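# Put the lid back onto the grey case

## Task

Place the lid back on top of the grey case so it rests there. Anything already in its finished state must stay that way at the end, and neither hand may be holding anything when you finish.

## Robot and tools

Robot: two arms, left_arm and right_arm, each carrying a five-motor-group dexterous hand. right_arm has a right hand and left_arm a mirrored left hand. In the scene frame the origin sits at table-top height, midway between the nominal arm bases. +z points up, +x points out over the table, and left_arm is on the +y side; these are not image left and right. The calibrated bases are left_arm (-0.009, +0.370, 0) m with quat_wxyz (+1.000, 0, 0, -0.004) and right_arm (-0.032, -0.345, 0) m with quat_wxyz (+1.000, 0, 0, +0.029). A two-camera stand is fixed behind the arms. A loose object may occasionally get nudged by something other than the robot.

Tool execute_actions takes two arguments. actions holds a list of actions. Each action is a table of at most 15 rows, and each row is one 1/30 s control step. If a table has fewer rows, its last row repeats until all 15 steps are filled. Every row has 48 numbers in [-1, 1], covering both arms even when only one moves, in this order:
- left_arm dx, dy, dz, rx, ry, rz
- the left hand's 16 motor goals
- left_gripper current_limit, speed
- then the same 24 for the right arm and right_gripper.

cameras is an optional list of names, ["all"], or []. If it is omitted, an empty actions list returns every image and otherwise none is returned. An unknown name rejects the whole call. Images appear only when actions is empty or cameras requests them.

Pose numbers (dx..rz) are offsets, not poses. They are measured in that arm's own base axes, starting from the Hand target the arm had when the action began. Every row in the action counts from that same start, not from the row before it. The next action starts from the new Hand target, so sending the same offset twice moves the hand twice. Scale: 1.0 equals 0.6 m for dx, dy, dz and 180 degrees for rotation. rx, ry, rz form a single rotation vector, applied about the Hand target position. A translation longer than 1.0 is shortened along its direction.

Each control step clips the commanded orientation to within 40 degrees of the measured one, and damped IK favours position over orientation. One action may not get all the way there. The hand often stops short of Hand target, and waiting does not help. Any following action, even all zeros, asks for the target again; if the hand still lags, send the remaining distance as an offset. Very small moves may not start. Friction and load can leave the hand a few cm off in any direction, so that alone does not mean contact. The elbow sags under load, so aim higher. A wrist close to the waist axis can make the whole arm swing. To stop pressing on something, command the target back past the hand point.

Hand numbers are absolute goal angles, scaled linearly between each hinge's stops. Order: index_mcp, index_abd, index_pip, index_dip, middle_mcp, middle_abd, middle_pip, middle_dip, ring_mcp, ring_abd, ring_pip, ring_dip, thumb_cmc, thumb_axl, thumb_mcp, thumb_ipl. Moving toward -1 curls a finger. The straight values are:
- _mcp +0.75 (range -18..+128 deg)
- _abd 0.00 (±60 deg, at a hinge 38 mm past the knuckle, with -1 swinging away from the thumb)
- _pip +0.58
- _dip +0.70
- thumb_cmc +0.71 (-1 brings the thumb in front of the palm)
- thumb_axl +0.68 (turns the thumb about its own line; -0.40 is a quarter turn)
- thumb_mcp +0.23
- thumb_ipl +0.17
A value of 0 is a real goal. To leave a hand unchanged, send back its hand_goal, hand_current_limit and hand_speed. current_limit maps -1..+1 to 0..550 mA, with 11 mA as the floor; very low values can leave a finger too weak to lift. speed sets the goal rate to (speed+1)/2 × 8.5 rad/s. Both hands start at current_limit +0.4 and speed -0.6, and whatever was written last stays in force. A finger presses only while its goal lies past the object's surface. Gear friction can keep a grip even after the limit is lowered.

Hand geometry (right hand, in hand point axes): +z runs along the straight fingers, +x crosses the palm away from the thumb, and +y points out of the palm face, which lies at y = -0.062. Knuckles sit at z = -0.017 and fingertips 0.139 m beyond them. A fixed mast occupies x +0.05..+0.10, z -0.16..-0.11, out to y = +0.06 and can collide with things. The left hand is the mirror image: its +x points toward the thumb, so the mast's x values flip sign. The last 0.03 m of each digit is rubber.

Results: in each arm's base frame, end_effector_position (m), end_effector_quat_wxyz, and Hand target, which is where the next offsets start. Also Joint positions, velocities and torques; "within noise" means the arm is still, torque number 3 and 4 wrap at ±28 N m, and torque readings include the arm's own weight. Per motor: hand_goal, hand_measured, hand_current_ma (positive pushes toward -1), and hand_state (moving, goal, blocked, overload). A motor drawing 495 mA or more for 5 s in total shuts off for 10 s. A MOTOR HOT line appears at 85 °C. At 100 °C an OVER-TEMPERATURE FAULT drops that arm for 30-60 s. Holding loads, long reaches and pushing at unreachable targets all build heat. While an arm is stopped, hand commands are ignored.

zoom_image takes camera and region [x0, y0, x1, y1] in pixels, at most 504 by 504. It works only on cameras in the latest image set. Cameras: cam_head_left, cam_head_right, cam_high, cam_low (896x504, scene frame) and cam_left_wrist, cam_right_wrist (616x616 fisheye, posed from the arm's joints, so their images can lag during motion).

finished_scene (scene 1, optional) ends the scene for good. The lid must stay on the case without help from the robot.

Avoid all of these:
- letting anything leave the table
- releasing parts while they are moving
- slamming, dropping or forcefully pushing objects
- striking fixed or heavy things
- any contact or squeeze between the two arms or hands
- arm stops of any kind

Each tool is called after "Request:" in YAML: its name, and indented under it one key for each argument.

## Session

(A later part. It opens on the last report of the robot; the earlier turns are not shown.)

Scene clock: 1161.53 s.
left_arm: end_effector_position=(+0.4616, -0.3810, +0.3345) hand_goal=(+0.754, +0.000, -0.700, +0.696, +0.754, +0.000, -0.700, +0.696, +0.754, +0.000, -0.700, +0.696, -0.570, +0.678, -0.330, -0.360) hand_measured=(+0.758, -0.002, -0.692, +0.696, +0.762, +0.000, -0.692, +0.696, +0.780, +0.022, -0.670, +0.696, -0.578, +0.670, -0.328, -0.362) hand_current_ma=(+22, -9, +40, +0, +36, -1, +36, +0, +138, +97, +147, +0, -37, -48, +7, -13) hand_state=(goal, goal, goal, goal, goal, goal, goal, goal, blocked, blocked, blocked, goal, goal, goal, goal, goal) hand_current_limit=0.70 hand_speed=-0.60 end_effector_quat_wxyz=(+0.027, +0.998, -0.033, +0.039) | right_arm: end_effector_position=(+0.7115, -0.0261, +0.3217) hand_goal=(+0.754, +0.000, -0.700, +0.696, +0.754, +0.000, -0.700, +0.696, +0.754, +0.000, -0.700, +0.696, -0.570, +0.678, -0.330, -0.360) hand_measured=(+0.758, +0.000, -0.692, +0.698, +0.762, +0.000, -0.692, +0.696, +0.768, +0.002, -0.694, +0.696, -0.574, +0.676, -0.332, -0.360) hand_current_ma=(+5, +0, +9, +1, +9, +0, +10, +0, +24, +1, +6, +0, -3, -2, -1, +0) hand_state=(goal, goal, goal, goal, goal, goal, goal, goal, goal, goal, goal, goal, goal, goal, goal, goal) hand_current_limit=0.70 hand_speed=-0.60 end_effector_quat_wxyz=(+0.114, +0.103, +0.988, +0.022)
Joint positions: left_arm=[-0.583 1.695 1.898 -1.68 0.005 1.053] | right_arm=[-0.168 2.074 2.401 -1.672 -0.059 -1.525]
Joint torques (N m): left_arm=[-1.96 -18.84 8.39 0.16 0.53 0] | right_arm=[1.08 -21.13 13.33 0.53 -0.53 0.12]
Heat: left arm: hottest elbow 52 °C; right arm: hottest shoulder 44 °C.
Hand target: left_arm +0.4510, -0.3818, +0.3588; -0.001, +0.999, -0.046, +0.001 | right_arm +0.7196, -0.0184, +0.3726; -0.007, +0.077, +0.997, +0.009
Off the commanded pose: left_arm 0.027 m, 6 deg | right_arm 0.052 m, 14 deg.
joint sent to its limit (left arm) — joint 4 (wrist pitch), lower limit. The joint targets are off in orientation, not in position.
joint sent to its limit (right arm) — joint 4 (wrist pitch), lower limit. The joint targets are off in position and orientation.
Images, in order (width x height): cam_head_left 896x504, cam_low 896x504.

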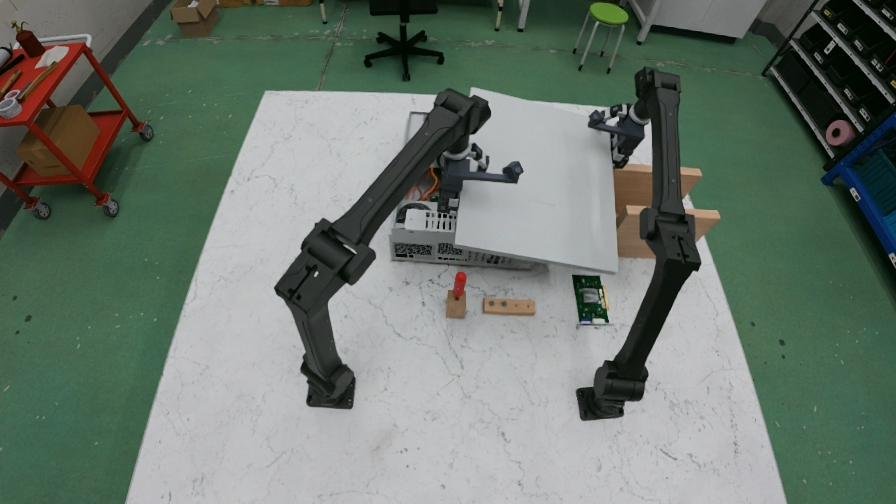

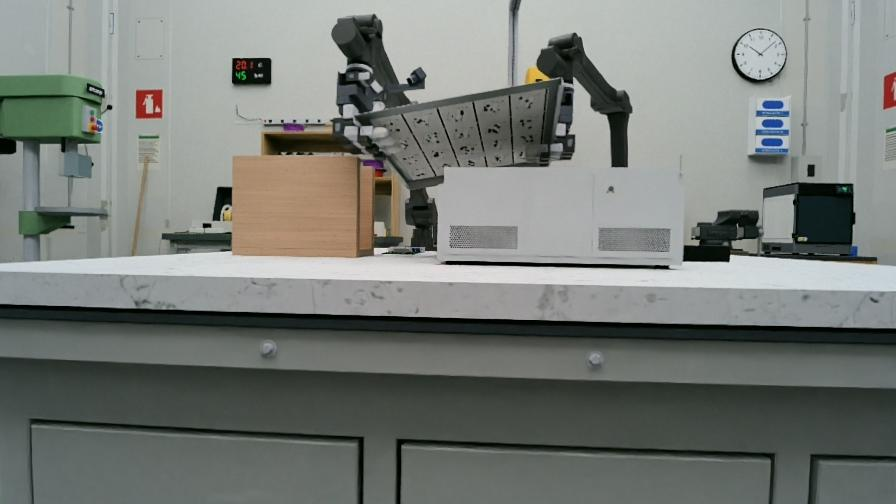

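Request:
execute_actions:
  actions:
    - [[0.0298,0.0586,0,0,0,0.0056,0.754,0,-0.7,0.696,0.754,0,-0.7,0.696,0.754,0,-0.7,0.696,-0.57,0.678,-0.33,-0.36,0.7,-0.6,0.0433,0.0625,0.035,0,0,0.0056,0.754,0,-0.7,0.696,0.754,0,-0.7,0.696,0.754,0,-0.7,0.696,-0.57,0.678,-0.33,-0.36,0.7,-0.6]]
    - [[0.0298,0.0586,0,0,0,0.0056,0.754,0,-0.7,0.696,0.754,0,-0.7,0.696,0.754,0,-0.7,0.696,-0.57,0.678,-0.33,-0.36,0.7,-0.6,0.0433,0.0625,0.035,0,0,0.0056,0.754,0,-0.7,0.696,0.754,0,-0.7,0.696,0.754,0,-0.7,0.696,-0.57,0.678,-0.33,-0.36,0.7,-0.6]]
  cameras: ["cam_low","cam_head_left"]

Scene clock: 1188.23 s.
left_arm: end_effector_position=(+0.4981, -0.3098, +0.3466) hand_goal=(+0.754, +0.000, -0.700, +0.696, +0.754, +0.000, -0.700, +0.696, +0.754, +0.000, -0.700, +0.696, -0.570, +0.678, -0.330, -0.360) hand_measured=(+0.758, -0.002, -0.692, +0.696, +0.758, +0.000, -0.692, +0.696, +0.800, +0.030, -0.662, +0.696, -0.582, +0.660, -0.310, -0.374) hand_current_ma=(+19, -9, +40, +0, +23, -1, +36, +0, +238, +125, +185, +0, -60, -109, +126, -90) hand_state=(goal, goal, goal, goal, goal, goal, goal, goal, blocked, blocked, blocked, goal, goal, goal, goal, goal) hand_current_limit=0.70 hand_speed=-0.60 end_effector_quat_wxyz=(+0.028, +0.998, -0.017, +0.054) | right_arm: end_effector_position=(+0.7703, +0.0456, +0.3487) hand_goal=(+0.754, +0.000, -0.700, +0.696, +0.754, +0.000, -0.700, +0.696, +0.754, +0.000, -0.700, +0.696, -0.570, +0.678, -0.330, -0.360) hand_measured=(+0.780, -0.008, -0.678, +0.698, +0.760, -0.002, -0.692, +0.696, +0.764, +0.002, -0.694, +0.696, -0.574, +0.676, -0.332, -0.360) hand_current_ma=(+51, -9, +41, +1, +8, -2, +8, +0, +15, +1, +6, +0, -3, -2, -1, +0) hand_state=(blocked, goal, blocked, goal, goal, goal, goal, goal, goal, goal, goal, goal, goal, goal, goal, goal) hand_current_limit=0.70 hand_speed=-0.60 end_effector_quat_wxyz=(+0.177, +0.108, +0.977, +0.045)
Joint positions: left_arm=[-0.435 1.668 1.892 -1.673 0.007 1.17] | right_arm=[-0.06 2.218 2.68 -1.672 -0.071 -1.397]
Joint torques (N m): left_arm=[-1.9 -17.55 7.68 -0.05 0.54 -0.05] | right_arm=[1.14 -23.06 13.72 0.75 -0.56 0.23]
Heat: left arm: hottest elbow 50 °C; right arm: hottest elbow 47 °C.
Hand target: left_arm +0.4868, -0.3116, +0.3588; -0.001, +1.000, -0.028, +0.001 | right_arm +0.7715, +0.0565, +0.4147; -0.007, +0.060, +0.998, +0.009
Off the commanded pose: left_arm 0.017 m, 7 deg | right_arm 0.067 m, 22 deg.
joint sent to its limit (left arm) — joint 4 (wrist pitch), lower limit. The joint targets are off in orientation, not in position.
joint sent to its limit (right arm) — joint 4 (wrist pitch), lower limit. The joint targets are off in position and orientation.
Images, in order (width x height): cam_head_left 896x504, cam_low 896x504.

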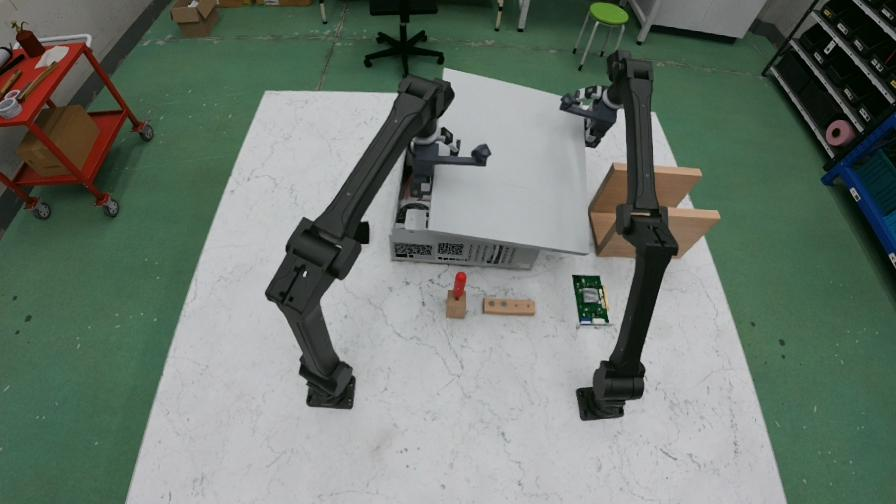

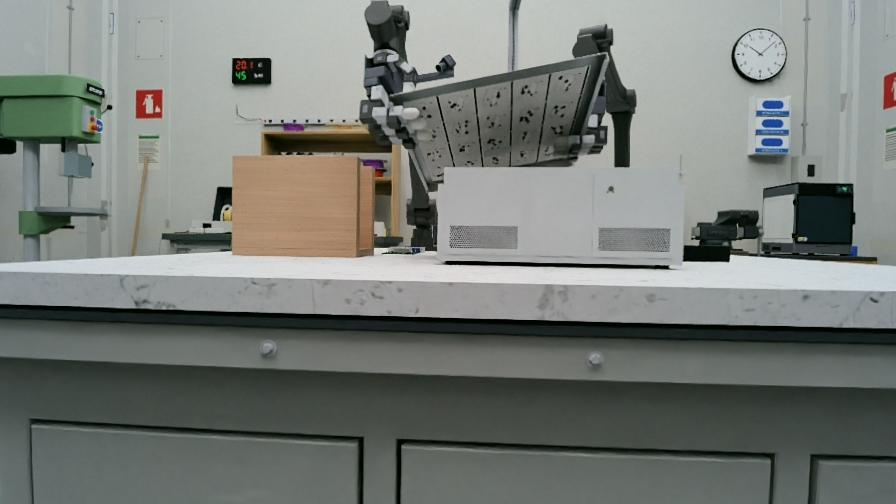

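Request:
execute_actions:
  actions:
    - [[0.005,0.008,-0.04,0,0,0,0.754,0,-0.7,0.696,0.754,0,-0.7,0.696,0.754,0,-0.7,0.696,-0.57,0.678,-0.33,-0.36,0.7,-0.6,0.005,0.008,-0.055,0,0,0,0.754,0,-0.7,0.696,0.754,0,-0.7,0.696,0.754,0,-0.7,0.696,-0.57,0.678,-0.33,-0.36,0.7,-0.6]]
    - [[0.005,0.008,-0.04,0,0,0,0.754,0,-0.7,0.696,0.754,0,-0.7,0.696,0.754,0,-0.7,0.696,-0.57,0.678,-0.33,-0.36,0.7,-0.6,0.005,0.008,-0.055,0,0,0,0.754,0,-0.7,0.696,0.754,0,-0.7,0.696,0.754,0,-0.7,0.696,-0.57,0.678,-0.33,-0.36,0.7,-0.6]]
  cameras: ["cam_low","cam_head_left","cam_head_right"]

Scene clock: 1214.50 s.
left_arm: end_effector_position=(+0.4978, -0.3048, +0.3147) hand_goal=(+0.754, +0.000, -0.700, +0.696, +0.754, +0.000, -0.700, +0.696, +0.754, +0.000, -0.700, +0.696, -0.570, +0.678, -0.330, -0.360) hand_measured=(+0.758, -0.002, -0.692, +0.696, +0.758, +0.000, -0.692, +0.696, +0.800, +0.032, -0.658, +0.696, -0.580, +0.664, -0.318, -0.384) hand_current_ma=(+19, -9, +40, +0, +23, -1, +36, +0, +238, +138, +209, +0, -49, -79, +76, -152) hand_state=(goal, goal, goal, goal, goal, goal, goal, goal, blocked, blocked, blocked, goal, goal, goal, goal, blocked) hand_current_limit=0.70 hand_speed=-0.60 end_effector_quat_wxyz=(+0.013, +0.999, -0.016, +0.027) | right_arm: end_effector_position=(+0.7816, +0.0553, +0.3023) hand_goal=(+0.754, +0.000, -0.700, +0.696, +0.754, +0.000, -0.700, +0.696, +0.754, +0.000, -0.700, +0.696, -0.570, +0.678, -0.330, -0.360) hand_measured=(+0.778, -0.012, -0.676, +0.696, +0.760, -0.004, -0.692, +0.696, +0.764, +0.002, -0.694, +0.696, -0.574, +0.676, -0.332, -0.360) hand_current_ma=(+47, -14, +45, +0, +8, -3, +8, +0, +13, +1, +6, +0, -3, -2, -1, +0) hand_state=(blocked, goal, blocked, goal, goal, goal, goal, goal, goal, goal, goal, goal, goal, goal, goal, goal) hand_current_limit=0.70 hand_speed=-0.60 end_effector_quat_wxyz=(+0.147, +0.103, +0.983, +0.041)
Joint positions: left_arm=[-0.429 1.688 1.845 -1.668 0.001 1.174] | right_arm=[-0.045 2.279 2.68 -1.672 -0.064 -1.397]
Joint torques (N m): left_arm=[-1.03 -15.44 7.6 -0.44 0.3 0.16] | right_arm=[0.97 -24.82 9.91 0.73 -0.38 0.07]
Heat: left arm: hottest elbow 49 °C; right arm: hottest elbow 52 °C.
Hand target: left_arm +0.4927, -0.3019, +0.3107; -0.001, +1.000, -0.028, +0.001 | right_arm +0.7775, +0.0661, +0.3487; -0.007, +0.059, +0.998, +0.009
Off the commanded pose: left_arm 0.007 m, 4 deg | right_arm 0.048 m, 19 deg.
joint sent to its limit (left arm) — joint 4 (wrist pitch), lower limit. The joint targets still meet the commanded pose.
joint sent to its limit (right arm) — joint 4 (wrist pitch), lower limit. The joint targets are off in orientation, not in position.
Images, in order (width x height): cam_head_left 896x504, cam_head_right 896x504, cam_low 896x504.

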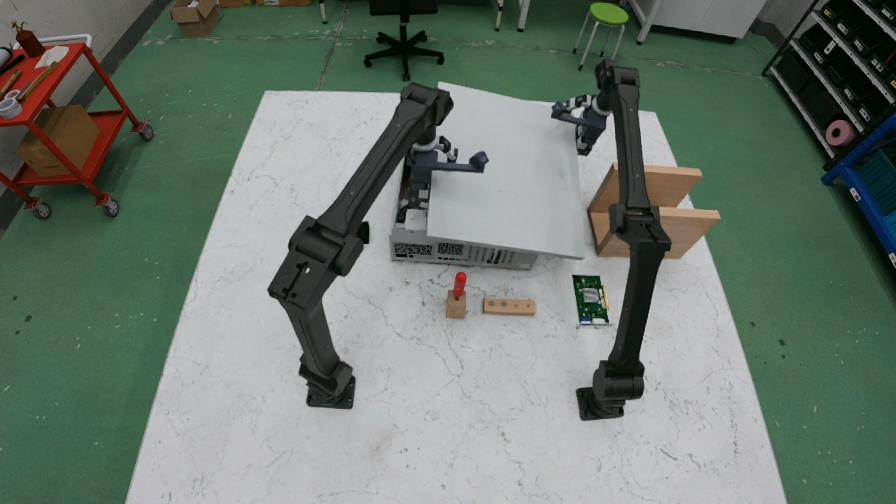

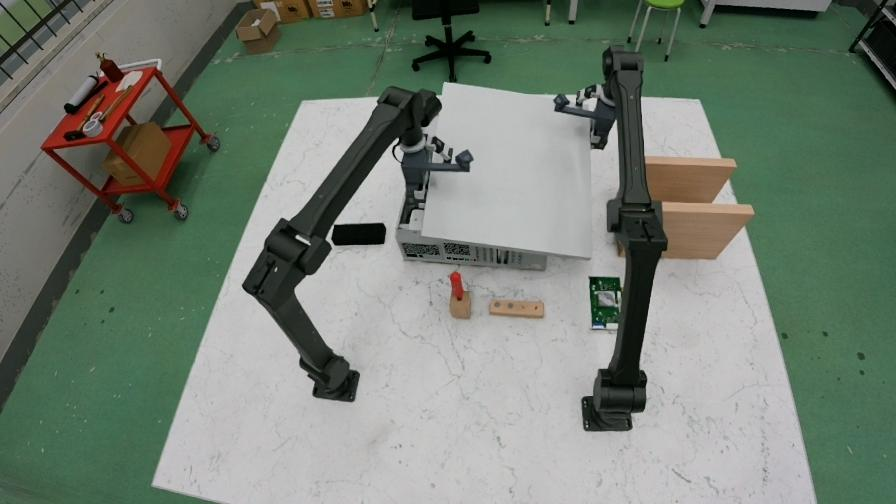

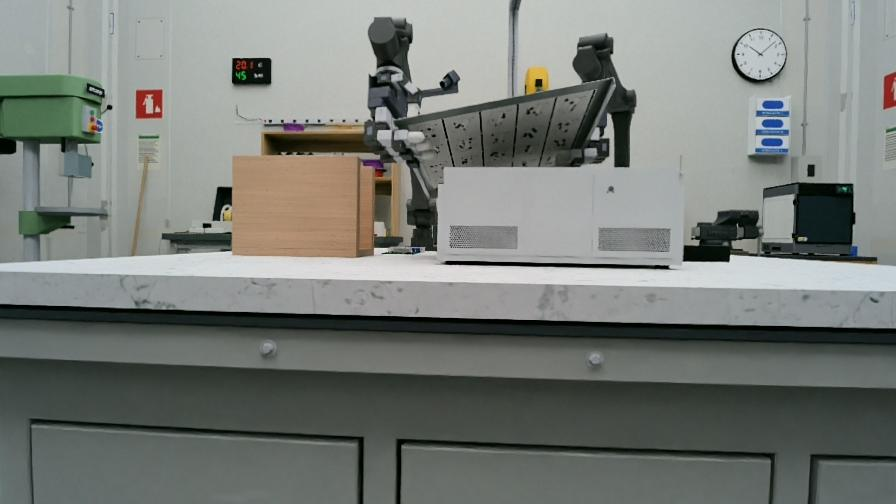

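Request:
execute_actions:
  actions:
    - [[0.015,0.027,-0.05,0,0,0,0.754,0,-0.7,0.696,0.754,0,-0.7,0.696,0.754,0,-0.7,0.696,-0.57,0.678,-0.33,-0.36,0.7,-0.6,0.017,0.026,0,0,0,0,0.754,0,-0.7,0.696,0.754,0,-0.7,0.696,0.754,0,-0.7,0.696,-0.57,0.678,-0.33,-0.36,0.7,-0.6]]
    - [[0.015,0.027,-0.04,0,0,0,0.754,0,-0.7,0.696,0.754,0,-0.7,0.696,0.754,0,-0.7,0.696,-0.57,0.678,-0.33,-0.36,0.7,-0.6,0.017,0.026,0,0,0,0,0.754,0,-0.7,0.696,0.754,0,-0.7,0.696,0.754,0,-0.7,0.696,-0.57,0.678,-0.33,-0.36,0.7,-0.6]]
  cameras: ["cam_low","cam_head_left","cam_high"]

Scene clock: 1293.73 s.
left_arm: end_effector_position=(+0.5178, -0.2691, +0.2601) hand_goal=(+0.754, +0.000, -0.700, +0.696, +0.754, +0.000, -0.700, +0.696, +0.754, +0.000, -0.700, +0.696, -0.570, +0.678, -0.330, -0.360) hand_measured=(+0.758, -0.002, -0.692, +0.696, +0.758, +0.000, -0.692, +0.696, +0.794, +0.038, -0.654, +0.696, -0.578, +0.668, -0.318, -0.390) hand_current_ma=(+19, -9, +40, +0, +20, -1, +36, +0, +207, +163, +231, +0, -37, -64, +71, -194) hand_state=(goal, goal, goal, goal, goal, goal, goal, goal, blocked, blocked, blocked, goal, goal, goal, goal, blocked) hand_current_limit=0.70 hand_speed=-0.60 end_effector_quat_wxyz=(+0.001, +1.000, -0.015, +0.012) | right_arm: end_effector_position=(+0.7932, +0.0855, +0.2785) hand_goal=(+0.754, +0.000, -0.700, +0.696, +0.754, +0.000, -0.700, +0.696, +0.754, +0.000, -0.700, +0.696, -0.570, +0.678, -0.330, -0.360) hand_measured=(+0.786, -0.014, -0.672, +0.694, +0.760, -0.004, -0.694, +0.696, +0.760, +0.002, -0.694, +0.696, -0.574, +0.676, -0.332, -0.360) hand_current_ma=(+68, -17, +56, -2, +6, -3, +8, +0, +7, +1, +6, +0, -3, -2, -1, +0) hand_state=(blocked, goal, blocked, goal, goal, goal, goal, goal, goal, goal, goal, goal, goal, goal, goal, goal) hand_current_limit=0.70 hand_speed=-0.60 end_effector_quat_wxyz=(+0.136, +0.107, +0.984, +0.043)
Joint positions: left_arm=[-0.354 1.714 1.744 -1.578 -0.005 1.247] | right_arm=[-0.002 2.331 2.713 -1.672 -0.057 -1.347]
Joint torques (N m): left_arm=[-1.49 -15.85 7.58 -0.53 0.32 0.14] | right_arm=[1.2 -25.05 14.05 0.72 -0.59 0.13]
Heat: left arm: hottest elbow 49 °C; right arm: hottest elbow 49 °C.
Hand target: left_arm +0.5107, -0.2695, +0.2566; -0.001, +1.000, -0.028, +0.001 | right_arm +0.7979, +0.0973, +0.3486; -0.007, +0.060, +0.998, +0.009
Off the commanded pose: left_arm 0.008 m, 2 deg | right_arm 0.071 m, 18 deg.
joint sent to its limit (right arm) — joint 4 (wrist pitch), lower limit. The joint targets are off in position and orientation.
Images, in order (width x height): cam_head_left 896x504, cam_high 896x504, cam_low 896x504.

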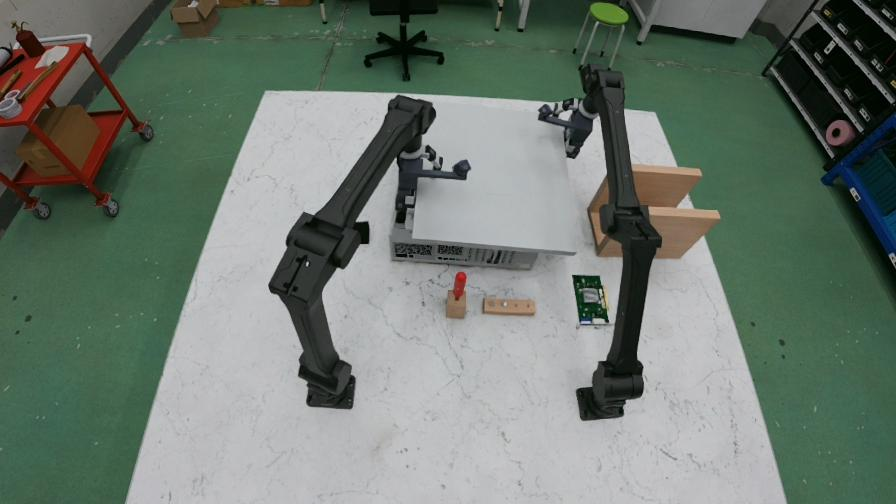

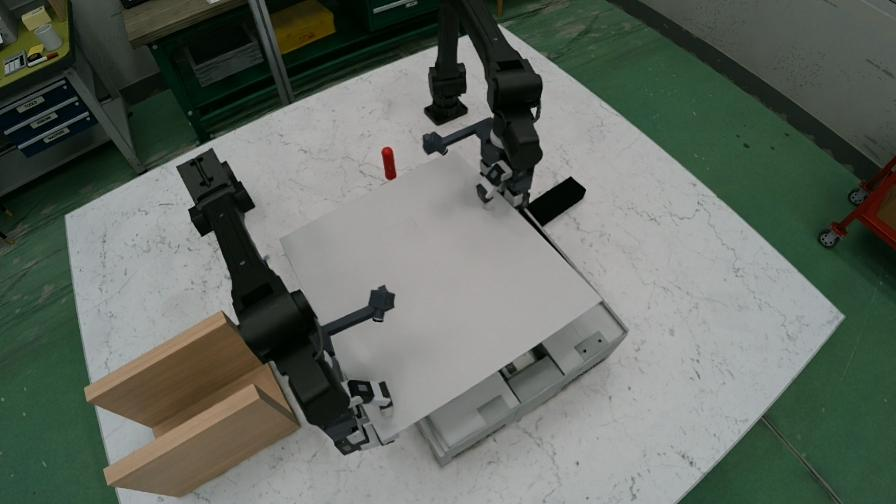

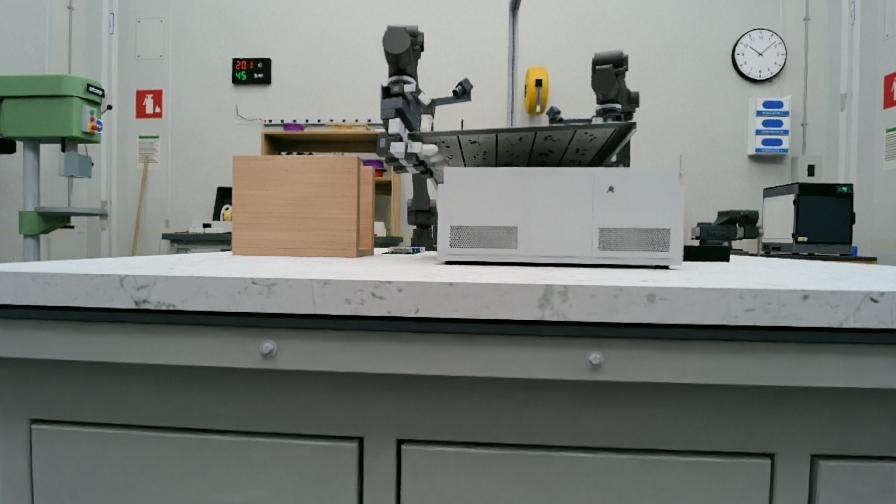

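Request:
zoom_image:
  camera: "cam_high"
  region: [380, 280, 660, 480]

Request:
zoom_image:
  camera: "cam_head_left"
  region: [370, 180, 590, 300]

Scaled by 1.800.

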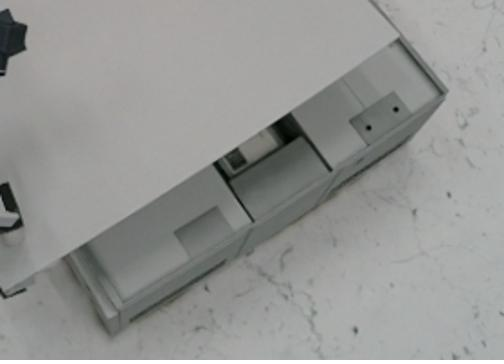

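Scaled by 2.291.

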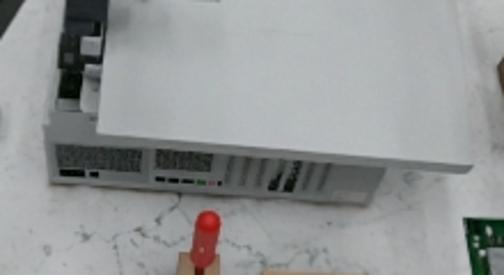

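Request:
execute_actions:
  actions:
    - [[0.0246,0.0535,0,0,0,0,0.754,0,-0.7,0.696,0.754,0,-0.7,0.696,0.754,0,-0.7,0.696,-0.57,0.678,-0.33,-0.36,0.7,-0.6,0.028,0.0518,0.03,0,0,0,0.754,0,-0.7,0.696,0.754,0,-0.7,0.696,0.754,0,-0.7,0.696,-0.57,0.678,-0.33,-0.36,0.7,-0.6]]
    - [[0.0246,0.0535,0,0,0,0,0.754,0,-0.7,0.696,0.754,0,-0.7,0.696,0.754,0,-0.7,0.696,-0.57,0.678,-0.33,-0.36,0.7,-0.6,0.028,0.0518,0.03,0,0,0,0.754,0,-0.7,0.696,0.754,0,-0.7,0.696,0.754,0,-0.7,0.696,-0.57,0.678,-0.33,-0.36,0.7,-0.6]]
  cameras: ["cam_low","cam_head_left","cam_high"]

Scene clock: 1321.63 s.
left_arm: end_effector_position=(+0.5402, -0.2071, +0.2515) hand_goal=(+0.754, +0.000, -0.700, +0.696, +0.754, +0.000, -0.700, +0.696, +0.754, +0.000, -0.700, +0.696, -0.570, +0.678, -0.330, -0.360) hand_measured=(+0.758, -0.002, -0.692, +0.696, +0.758, +0.000, -0.692, +0.696, +0.766, +0.038, -0.662, +0.696, -0.574, +0.670, -0.310, -0.388) hand_current_ma=(+18, -9, +40, +0, +17, -1, +36, +0, +65, +163, +182, +0, -19, -43, +126, -191) hand_state=(goal, goal, goal, goal, goal, goal, goal, goal, goal, blocked, blocked, goal, goal, goal, goal, blocked) hand_current_limit=0.70 hand_speed=-0.60 end_effector_quat_wxyz=(+0.005, +1.000, -0.015, +0.005) | right_arm: end_effector_position=(+0.8178, +0.1396, +0.3016) hand_goal=(+0.754, +0.000, -0.700, +0.696, +0.754, +0.000, -0.700, +0.696, +0.754, +0.000, -0.700, +0.696, -0.570, +0.678, -0.330, -0.360) hand_measured=(+0.790, -0.016, -0.662, +0.700, +0.758, -0.004, -0.694, +0.696, +0.764, +0.000, -0.694, +0.696, -0.574, +0.676, -0.332, -0.360) hand_current_ma=(+85, -22, +84, +4, +5, -3, +8, +0, +13, +0, +6, +0, -3, -2, -1, +0) hand_state=(blocked, goal, blocked, goal, goal, goal, goal, goal, goal, goal, goal, goal, goal, goal, goal, goal) hand_current_limit=0.70 hand_speed=-0.60 end_effector_quat_wxyz=(+0.181, +0.133, +0.972, +0.067)
Joint positions: left_arm=[-0.226 1.732 1.744 -1.572 0.007 1.375] | right_arm=[0.071 2.384 2.837 -1.638 -0.055 -1.217]
Joint torques (N m): left_arm=[-1.2 -15.38 9.94 -1.16 -0.11 0.18] | right_arm=[1.85 -25.52 14.11 2.84 -0.75 0.34]
Heat: left arm: hottest elbow 50 °C; right arm: hottest elbow 53 °C.
Hand target: left_arm +0.5402, -0.2054, +0.2567; -0.001, +1.000, -0.028, +0.001 | right_arm +0.8316, +0.1596, +0.3845; -0.007, +0.059, +0.998, +0.009
Off the commanded pose: left_arm 0.005 m, 2 deg | right_arm 0.086 m, 24 deg.
elbow stopped short (right arm): the move would have taken joint 3 (elbow) straighter than the controller allows.
Images, in order (width x height): cam_head_left 896x504, cam_high 896x504, cam_low 896x504.

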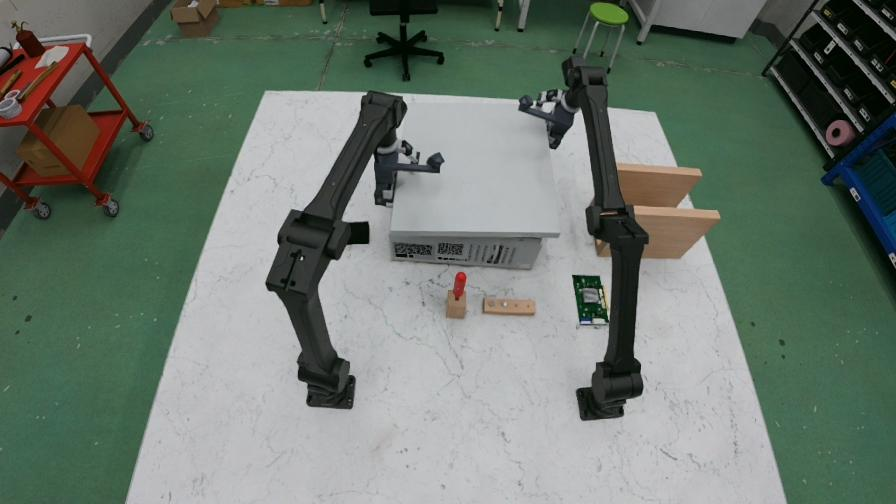

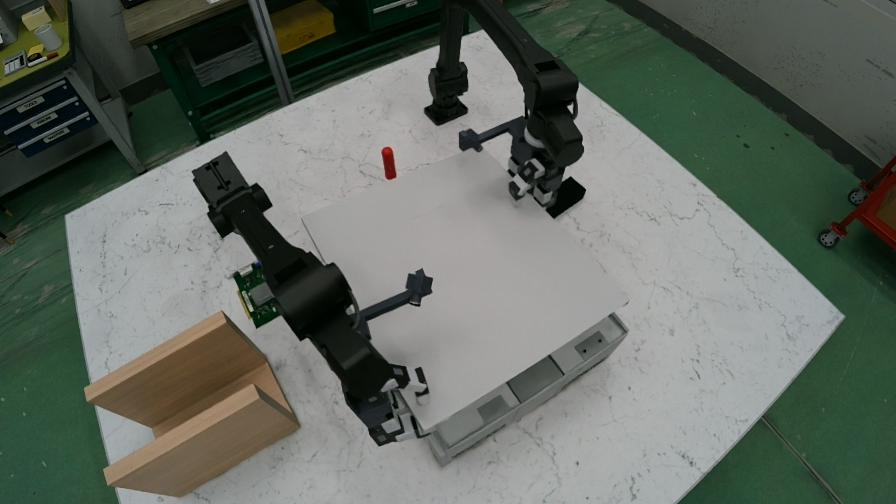

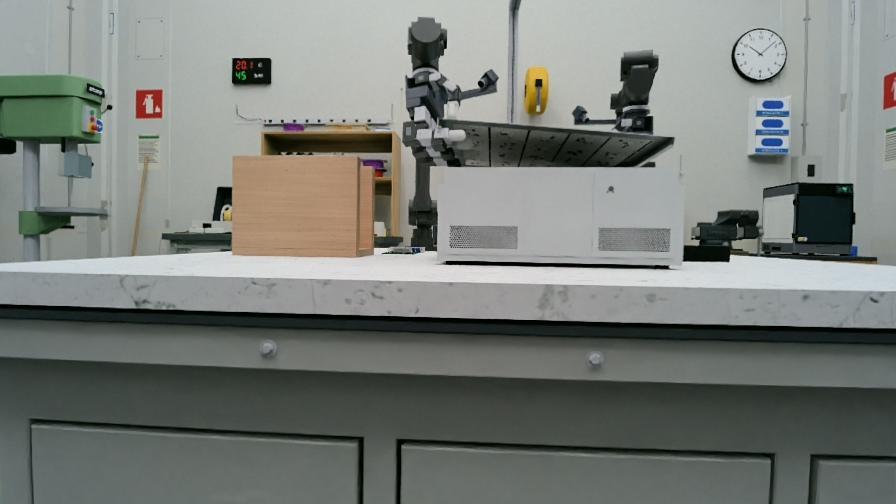

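Request:
zoom_image:
  camera: "cam_head_left"
  region: [370, 200, 570, 290]

Request:
zoom_image:
  camera: "cam_high"
  region: [400, 270, 650, 480]

Request:
zoom_image:
  camera: "cam_low"
  region: [390, 90, 720, 190]

Scaled by 2.520.

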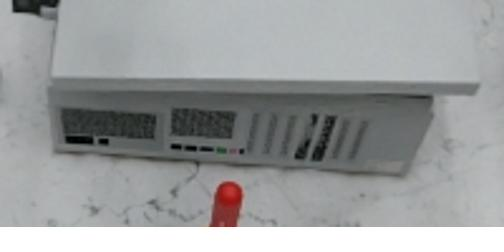

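Scaled by 2.016.

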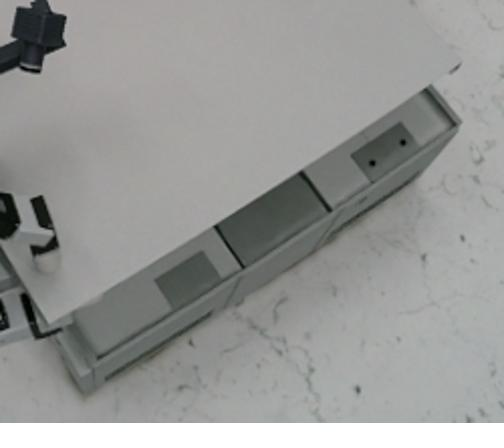

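Scaled by 1.527.

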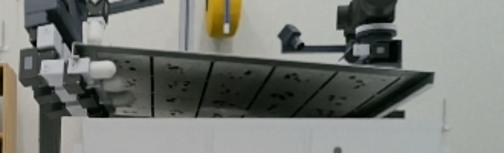

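Request:
execute_actions:
  actions:
    - [[0.0208,0.0102,0.01,0,0,0,0.754,0,-0.7,0.696,0.754,0,-0.7,0.696,0.754,0,-0.7,0.696,-0.57,0.678,-0.33,-0.36,0.7,-0.6,0.0213,0.0088,-0.05,0,0,0,0.754,0,-0.7,0.696,0.754,0,-0.7,0.696,0.754,0,-0.7,0.696,-0.57,0.678,-0.33,-0.36,0.7,-0.6]]
    - [[0.0208,0.0102,0,0,0,0,0.754,0,-0.7,0.696,0.754,0,-0.7,0.696,0.754,0,-0.7,0.696,-0.57,0.678,-0.33,-0.36,0.7,-0.6,0.0213,0.0088,-0.05,0,0,0,0.754,0,-0.7,0.696,0.754,0,-0.7,0.696,0.754,0,-0.7,0.696,-0.57,0.678,-0.33,-0.36,0.7,-0.6]]
  cameras: ["cam_low","cam_head_left","cam_high"]

Scene clock: 1376.20 s.
left_arm: end_effector_position=(+0.5561, -0.2032, +0.2418) hand_goal=(+0.754, +0.000, -0.700, +0.696, +0.754, +0.000, -0.700, +0.696, +0.754, +0.000, -0.700, +0.696, -0.570, +0.678, -0.330, -0.360) hand_measured=(+0.752, +0.000, -0.702, +0.696, +0.756, +0.000, -0.694, +0.696, +0.752, +0.026, -0.656, +0.696, -0.570, +0.678, -0.320, -0.394) hand_current_ma=(-6, +4, -7, +0, +10, -1, +33, +0, -14, +113, +216, +0, +0, -1, +61, -224) hand_state=(goal, goal, goal, goal, goal, goal, goal, goal, goal, blocked, blocked, goal, goal, goal, goal, blocked) hand_current_limit=0.70 hand_speed=-0.60 end_effector_quat_wxyz=(+0.005, +1.000, -0.017, -0.009) | right_arm: end_effector_position=(+0.8453, +0.1453, +0.2780) hand_goal=(+0.754, +0.000, -0.700, +0.696, +0.754, +0.000, -0.700, +0.696, +0.754, +0.000, -0.700, +0.696, -0.570, +0.678, -0.330, -0.360) hand_measured=(+0.796, -0.018, -0.656, +0.704, +0.758, -0.004, -0.694, +0.696, +0.714, -0.006, -0.726, +0.696, -0.574, +0.676, -0.332, -0.360) hand_current_ma=(+104, -25, +99, +9, +5, -3, +7, +0, -99, -5, -50, +0, -3, -2, -1, +0) hand_state=(blocked, goal, blocked, goal, goal, goal, goal, goal, blocked, goal, blocked, goal, goal, goal, goal, goal) hand_current_limit=0.70 hand_speed=-0.60 end_effector_quat_wxyz=(+0.205, +0.136, +0.967, +0.073)
Joint positions: left_arm=[-0.211 1.792 1.802 -1.598 0.013 1.394] | right_arm=[0.077 2.442 2.86 -1.554 -0.052 -1.203]
Joint torques (N m): left_arm=[-0.21 -16.32 12.44 -1.63 -0.35 0.3] | right_arm=[2.02 -23.77 12.46 2.51 -0.33 0.32]
Heat: left arm: hottest elbow 54 °C; right arm: hottest elbow 58 °C.
Hand target: left_arm +0.5651, -0.1931, +0.2627; -0.001, +1.000, -0.028, +0.001 | right_arm +0.8572, +0.1698, +0.3243; -0.007, +0.060, +0.998, +0.009
Off the commanded pose: left_arm 0.025 m, 2 deg | right_arm 0.054 m, 27 deg.
elbow stopped short (right arm): the move would have taken joint 3 (elbow) straighter than the controller allows.
Images, in order (width x height): cam_head_left 896x504, cam_high 896x504, cam_low 896x504.

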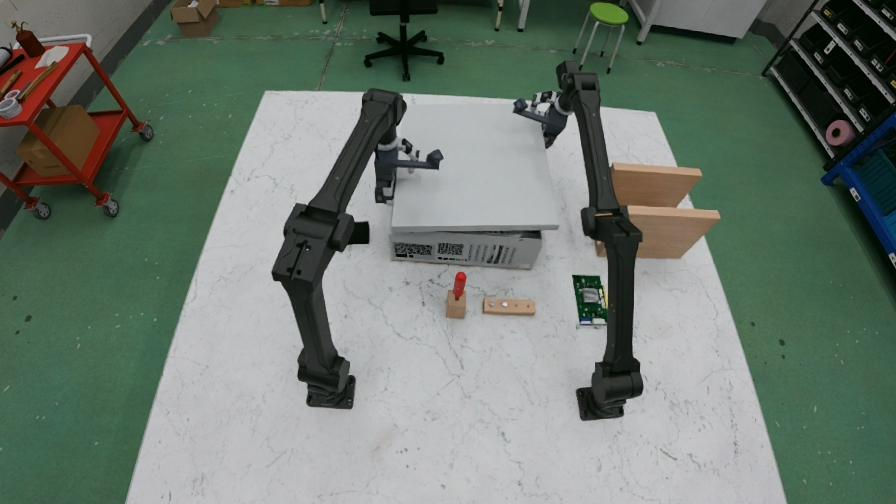

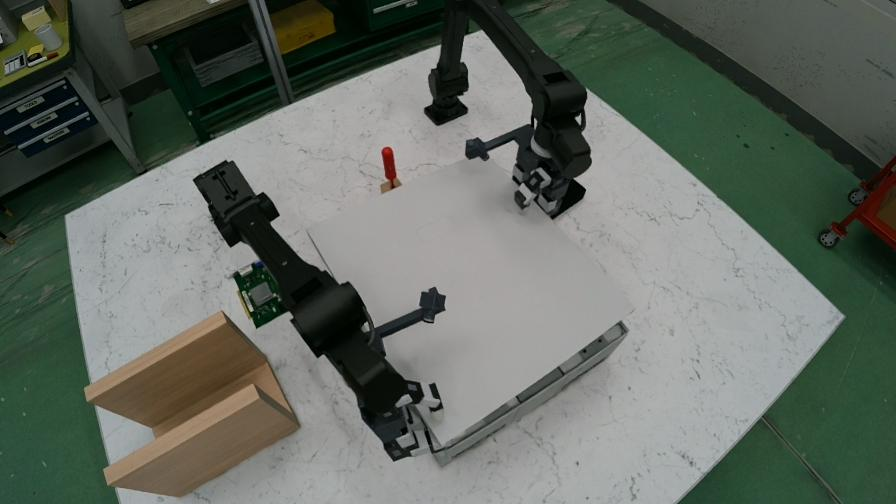

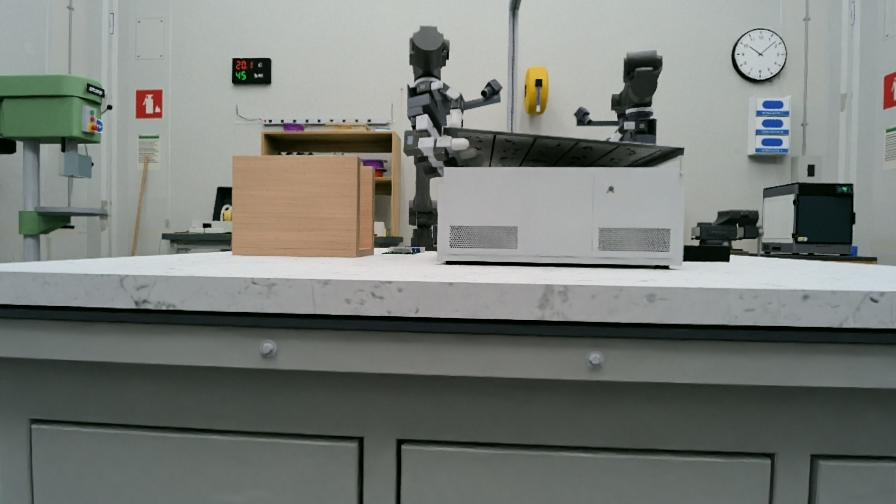

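Request:
zoom_image:
  camera: "cam_head_left"
  region: [370, 190, 570, 280]

Request:
zoom_image:
  camera: "cam_high"
  region: [340, 280, 660, 480]

Request:
execute_actions:
  actions: []
  cameras: ["cam_right_wrist","cam_left_wrist"]

Scaled by 2.520.

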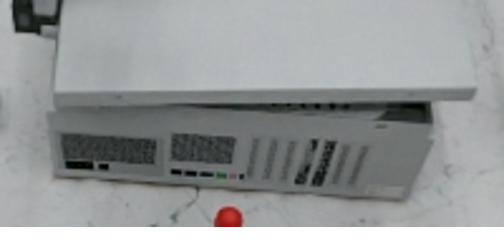

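Scaled by 1.575.

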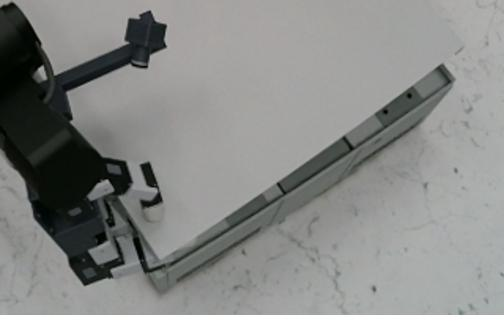

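Scene clock: 1382.87 s.
left_arm: end_effector_position=(+0.5561, -0.2032, +0.2418) hand_goal=(+0.754, +0.000, -0.700, +0.696, +0.754, +0.000, -0.700, +0.696, +0.754, +0.000, -0.700, +0.696, -0.570, +0.678, -0.330, -0.360) hand_measured=(+0.752, +0.000, -0.702, +0.696, +0.756, +0.000, -0.694, +0.696, +0.752, +0.026, -0.656, +0.696, -0.570, +0.678, -0.320, -0.394) hand_current_ma=(-6, +4, -7, +0, +10, -1, +33, +0, -14, +113, +216, +0, +0, -1, +61, -224) hand_state=(goal, goal, goal, goal, goal, goal, goal, goal, goal, blocked, blocked, goal, goal, goal, goal, blocked) hand_current_limit=0.70 hand_speed=-0.60 end_effector_quat_wxyz=(+0.005, +1.000, -0.017, -0.009) | right_arm: end_effector_position=(+0.8453, +0.1453, +0.2780) hand_goal=(+0.754, +0.000, -0.700, +0.696, +0.754, +0.000, -0.700, +0.696, +0.754, +0.000, -0.700, +0.696, -0.570, +0.678, -0.330, -0.360) hand_measured=(+0.796, -0.018, -0.656, +0.704, +0.758, -0.004, -0.694, +0.696, +0.714, -0.006, -0.726, +0.696, -0.574, +0.676, -0.332, -0.360) hand_current_ma=(+104, -25, +99, +9, +5, -3, +7, +0, -99, -5, -50, +0, -3, -2, -1, +0) hand_state=(blocked, goal, blocked, goal, goal, goal, goal, goal, blocked, goal, blocked, goal, goal, goal, goal, goal) hand_current_limit=0.70 hand_speed=-0.60 end_effector_quat_wxyz=(+0.205, +0.136, +0.967, +0.073)
Joint positions: left_arm=[-0.211 1.792 1.802 -1.598 0.013 1.394] | right_arm=[0.077 2.442 2.86 -1.554 -0.052 -1.203]
Joint velocities: within noise
Joint torques (N m): left_arm=[-0.09 -16.32 12.45 -1.63 -0.35 0.3] | right_arm=[1.96 -23.36 12.41 2.54 -0.38 0.29]
Heat: left arm: hottest elbow 54 °C; right arm: hottest elbow 57 °C.
Hand target: left_arm +0.5651, -0.1931, +0.2627; -0.001, +1.000, -0.028, +0.001 | right_arm +0.8572, +0.1698, +0.3243; -0.007, +0.060, +0.998, +0.009
Off the commanded pose: left_arm 0.025 m, 2 deg | right_arm 0.054 m, 27 deg.
camera_calibration:
cam_left_wrist: T_world_to_cam=[[-0.734978, 0.67796, 0.0133331, 0.511728], [0.499261, 0.527736, 0.687192, -0.373427], [0.458853, 0.511728, -0.726353, 0.152479], [0, 0, 0, 1]] pos_world=[0.492581, -0.227889, 0.360547]
cam_right_wrist: T_world_to_cam=[[0.806224, 0.379357, 0.453972, -0.834812], [-0.0958008, -0.673507, 0.732946, -0.0790055], [0.583802, -0.63441, -0.506655, -0.132707], [0, 0, 0, 1]] pos_world=[0.742951, 0.17929, 0.369651]
Images, in order (width x height): cam_left_wrist 616x616, cam_right_wrist 616x616.

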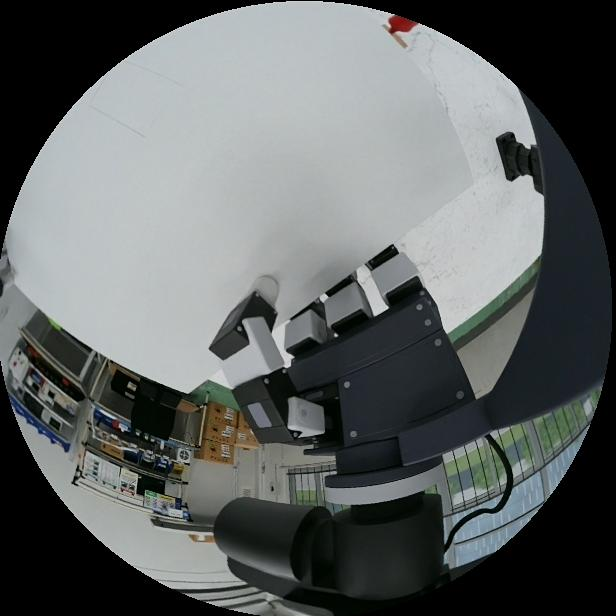

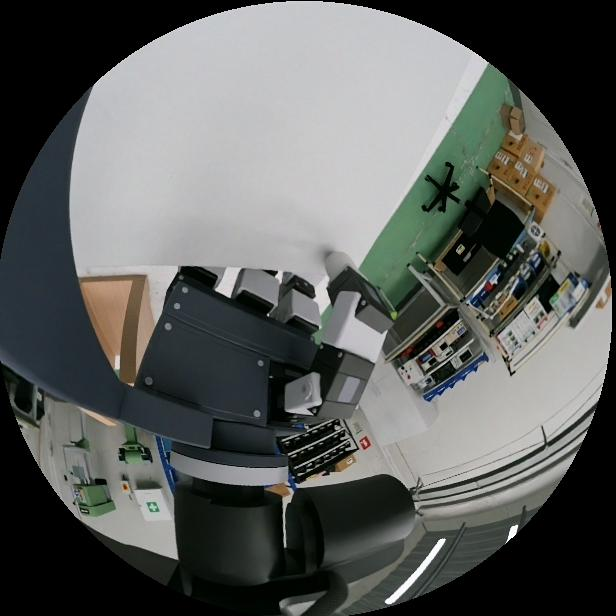

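Request:
zoom_image:
  camera: "cam_high"
  region: [570, 290, 650, 370]

Request:
zoom_image:
  camera: "cam_high"
  region: [400, 400, 500, 480]

Request:
zoom_image:
  camera: "cam_low"
  region: [420, 110, 700, 200]

Request:
zoom_image:
  camera: "cam_head_left"
  region: [380, 210, 460, 260]

Request:
zoom_image:
  camera: "cam_head_left"
  region: [500, 210, 580, 260]

This scene's latest camera images include none from cam_high. They are from: cam_left_wrist, cam_right_wrist. cam_high's image comes with the result of a call that names it in "cameras".

This scene's latest camera images include none from cam_high. They are from: cam_left_wrist, cam_right_wrist. cam_high's image comes with the result of a call that names it in "cameras".

This scene's latest camera images include none from cam_low. They are from: cam_left_wrist, cam_right_wrist. cam_low's image comes with the result of a call that names it in "cameras".

This scene's latest camera images include none from cam_head_left. They are from: cam_left_wrist, cam_right_wrist. cam_head_left's image comes with the result of a call that names it in "cameras".

This scene's latest camera images include none from cam_head_left. They are from: cam_left_wrist, cam_right_wrist. cam_head_left's image comes with the result of a call that names it in "cameras".


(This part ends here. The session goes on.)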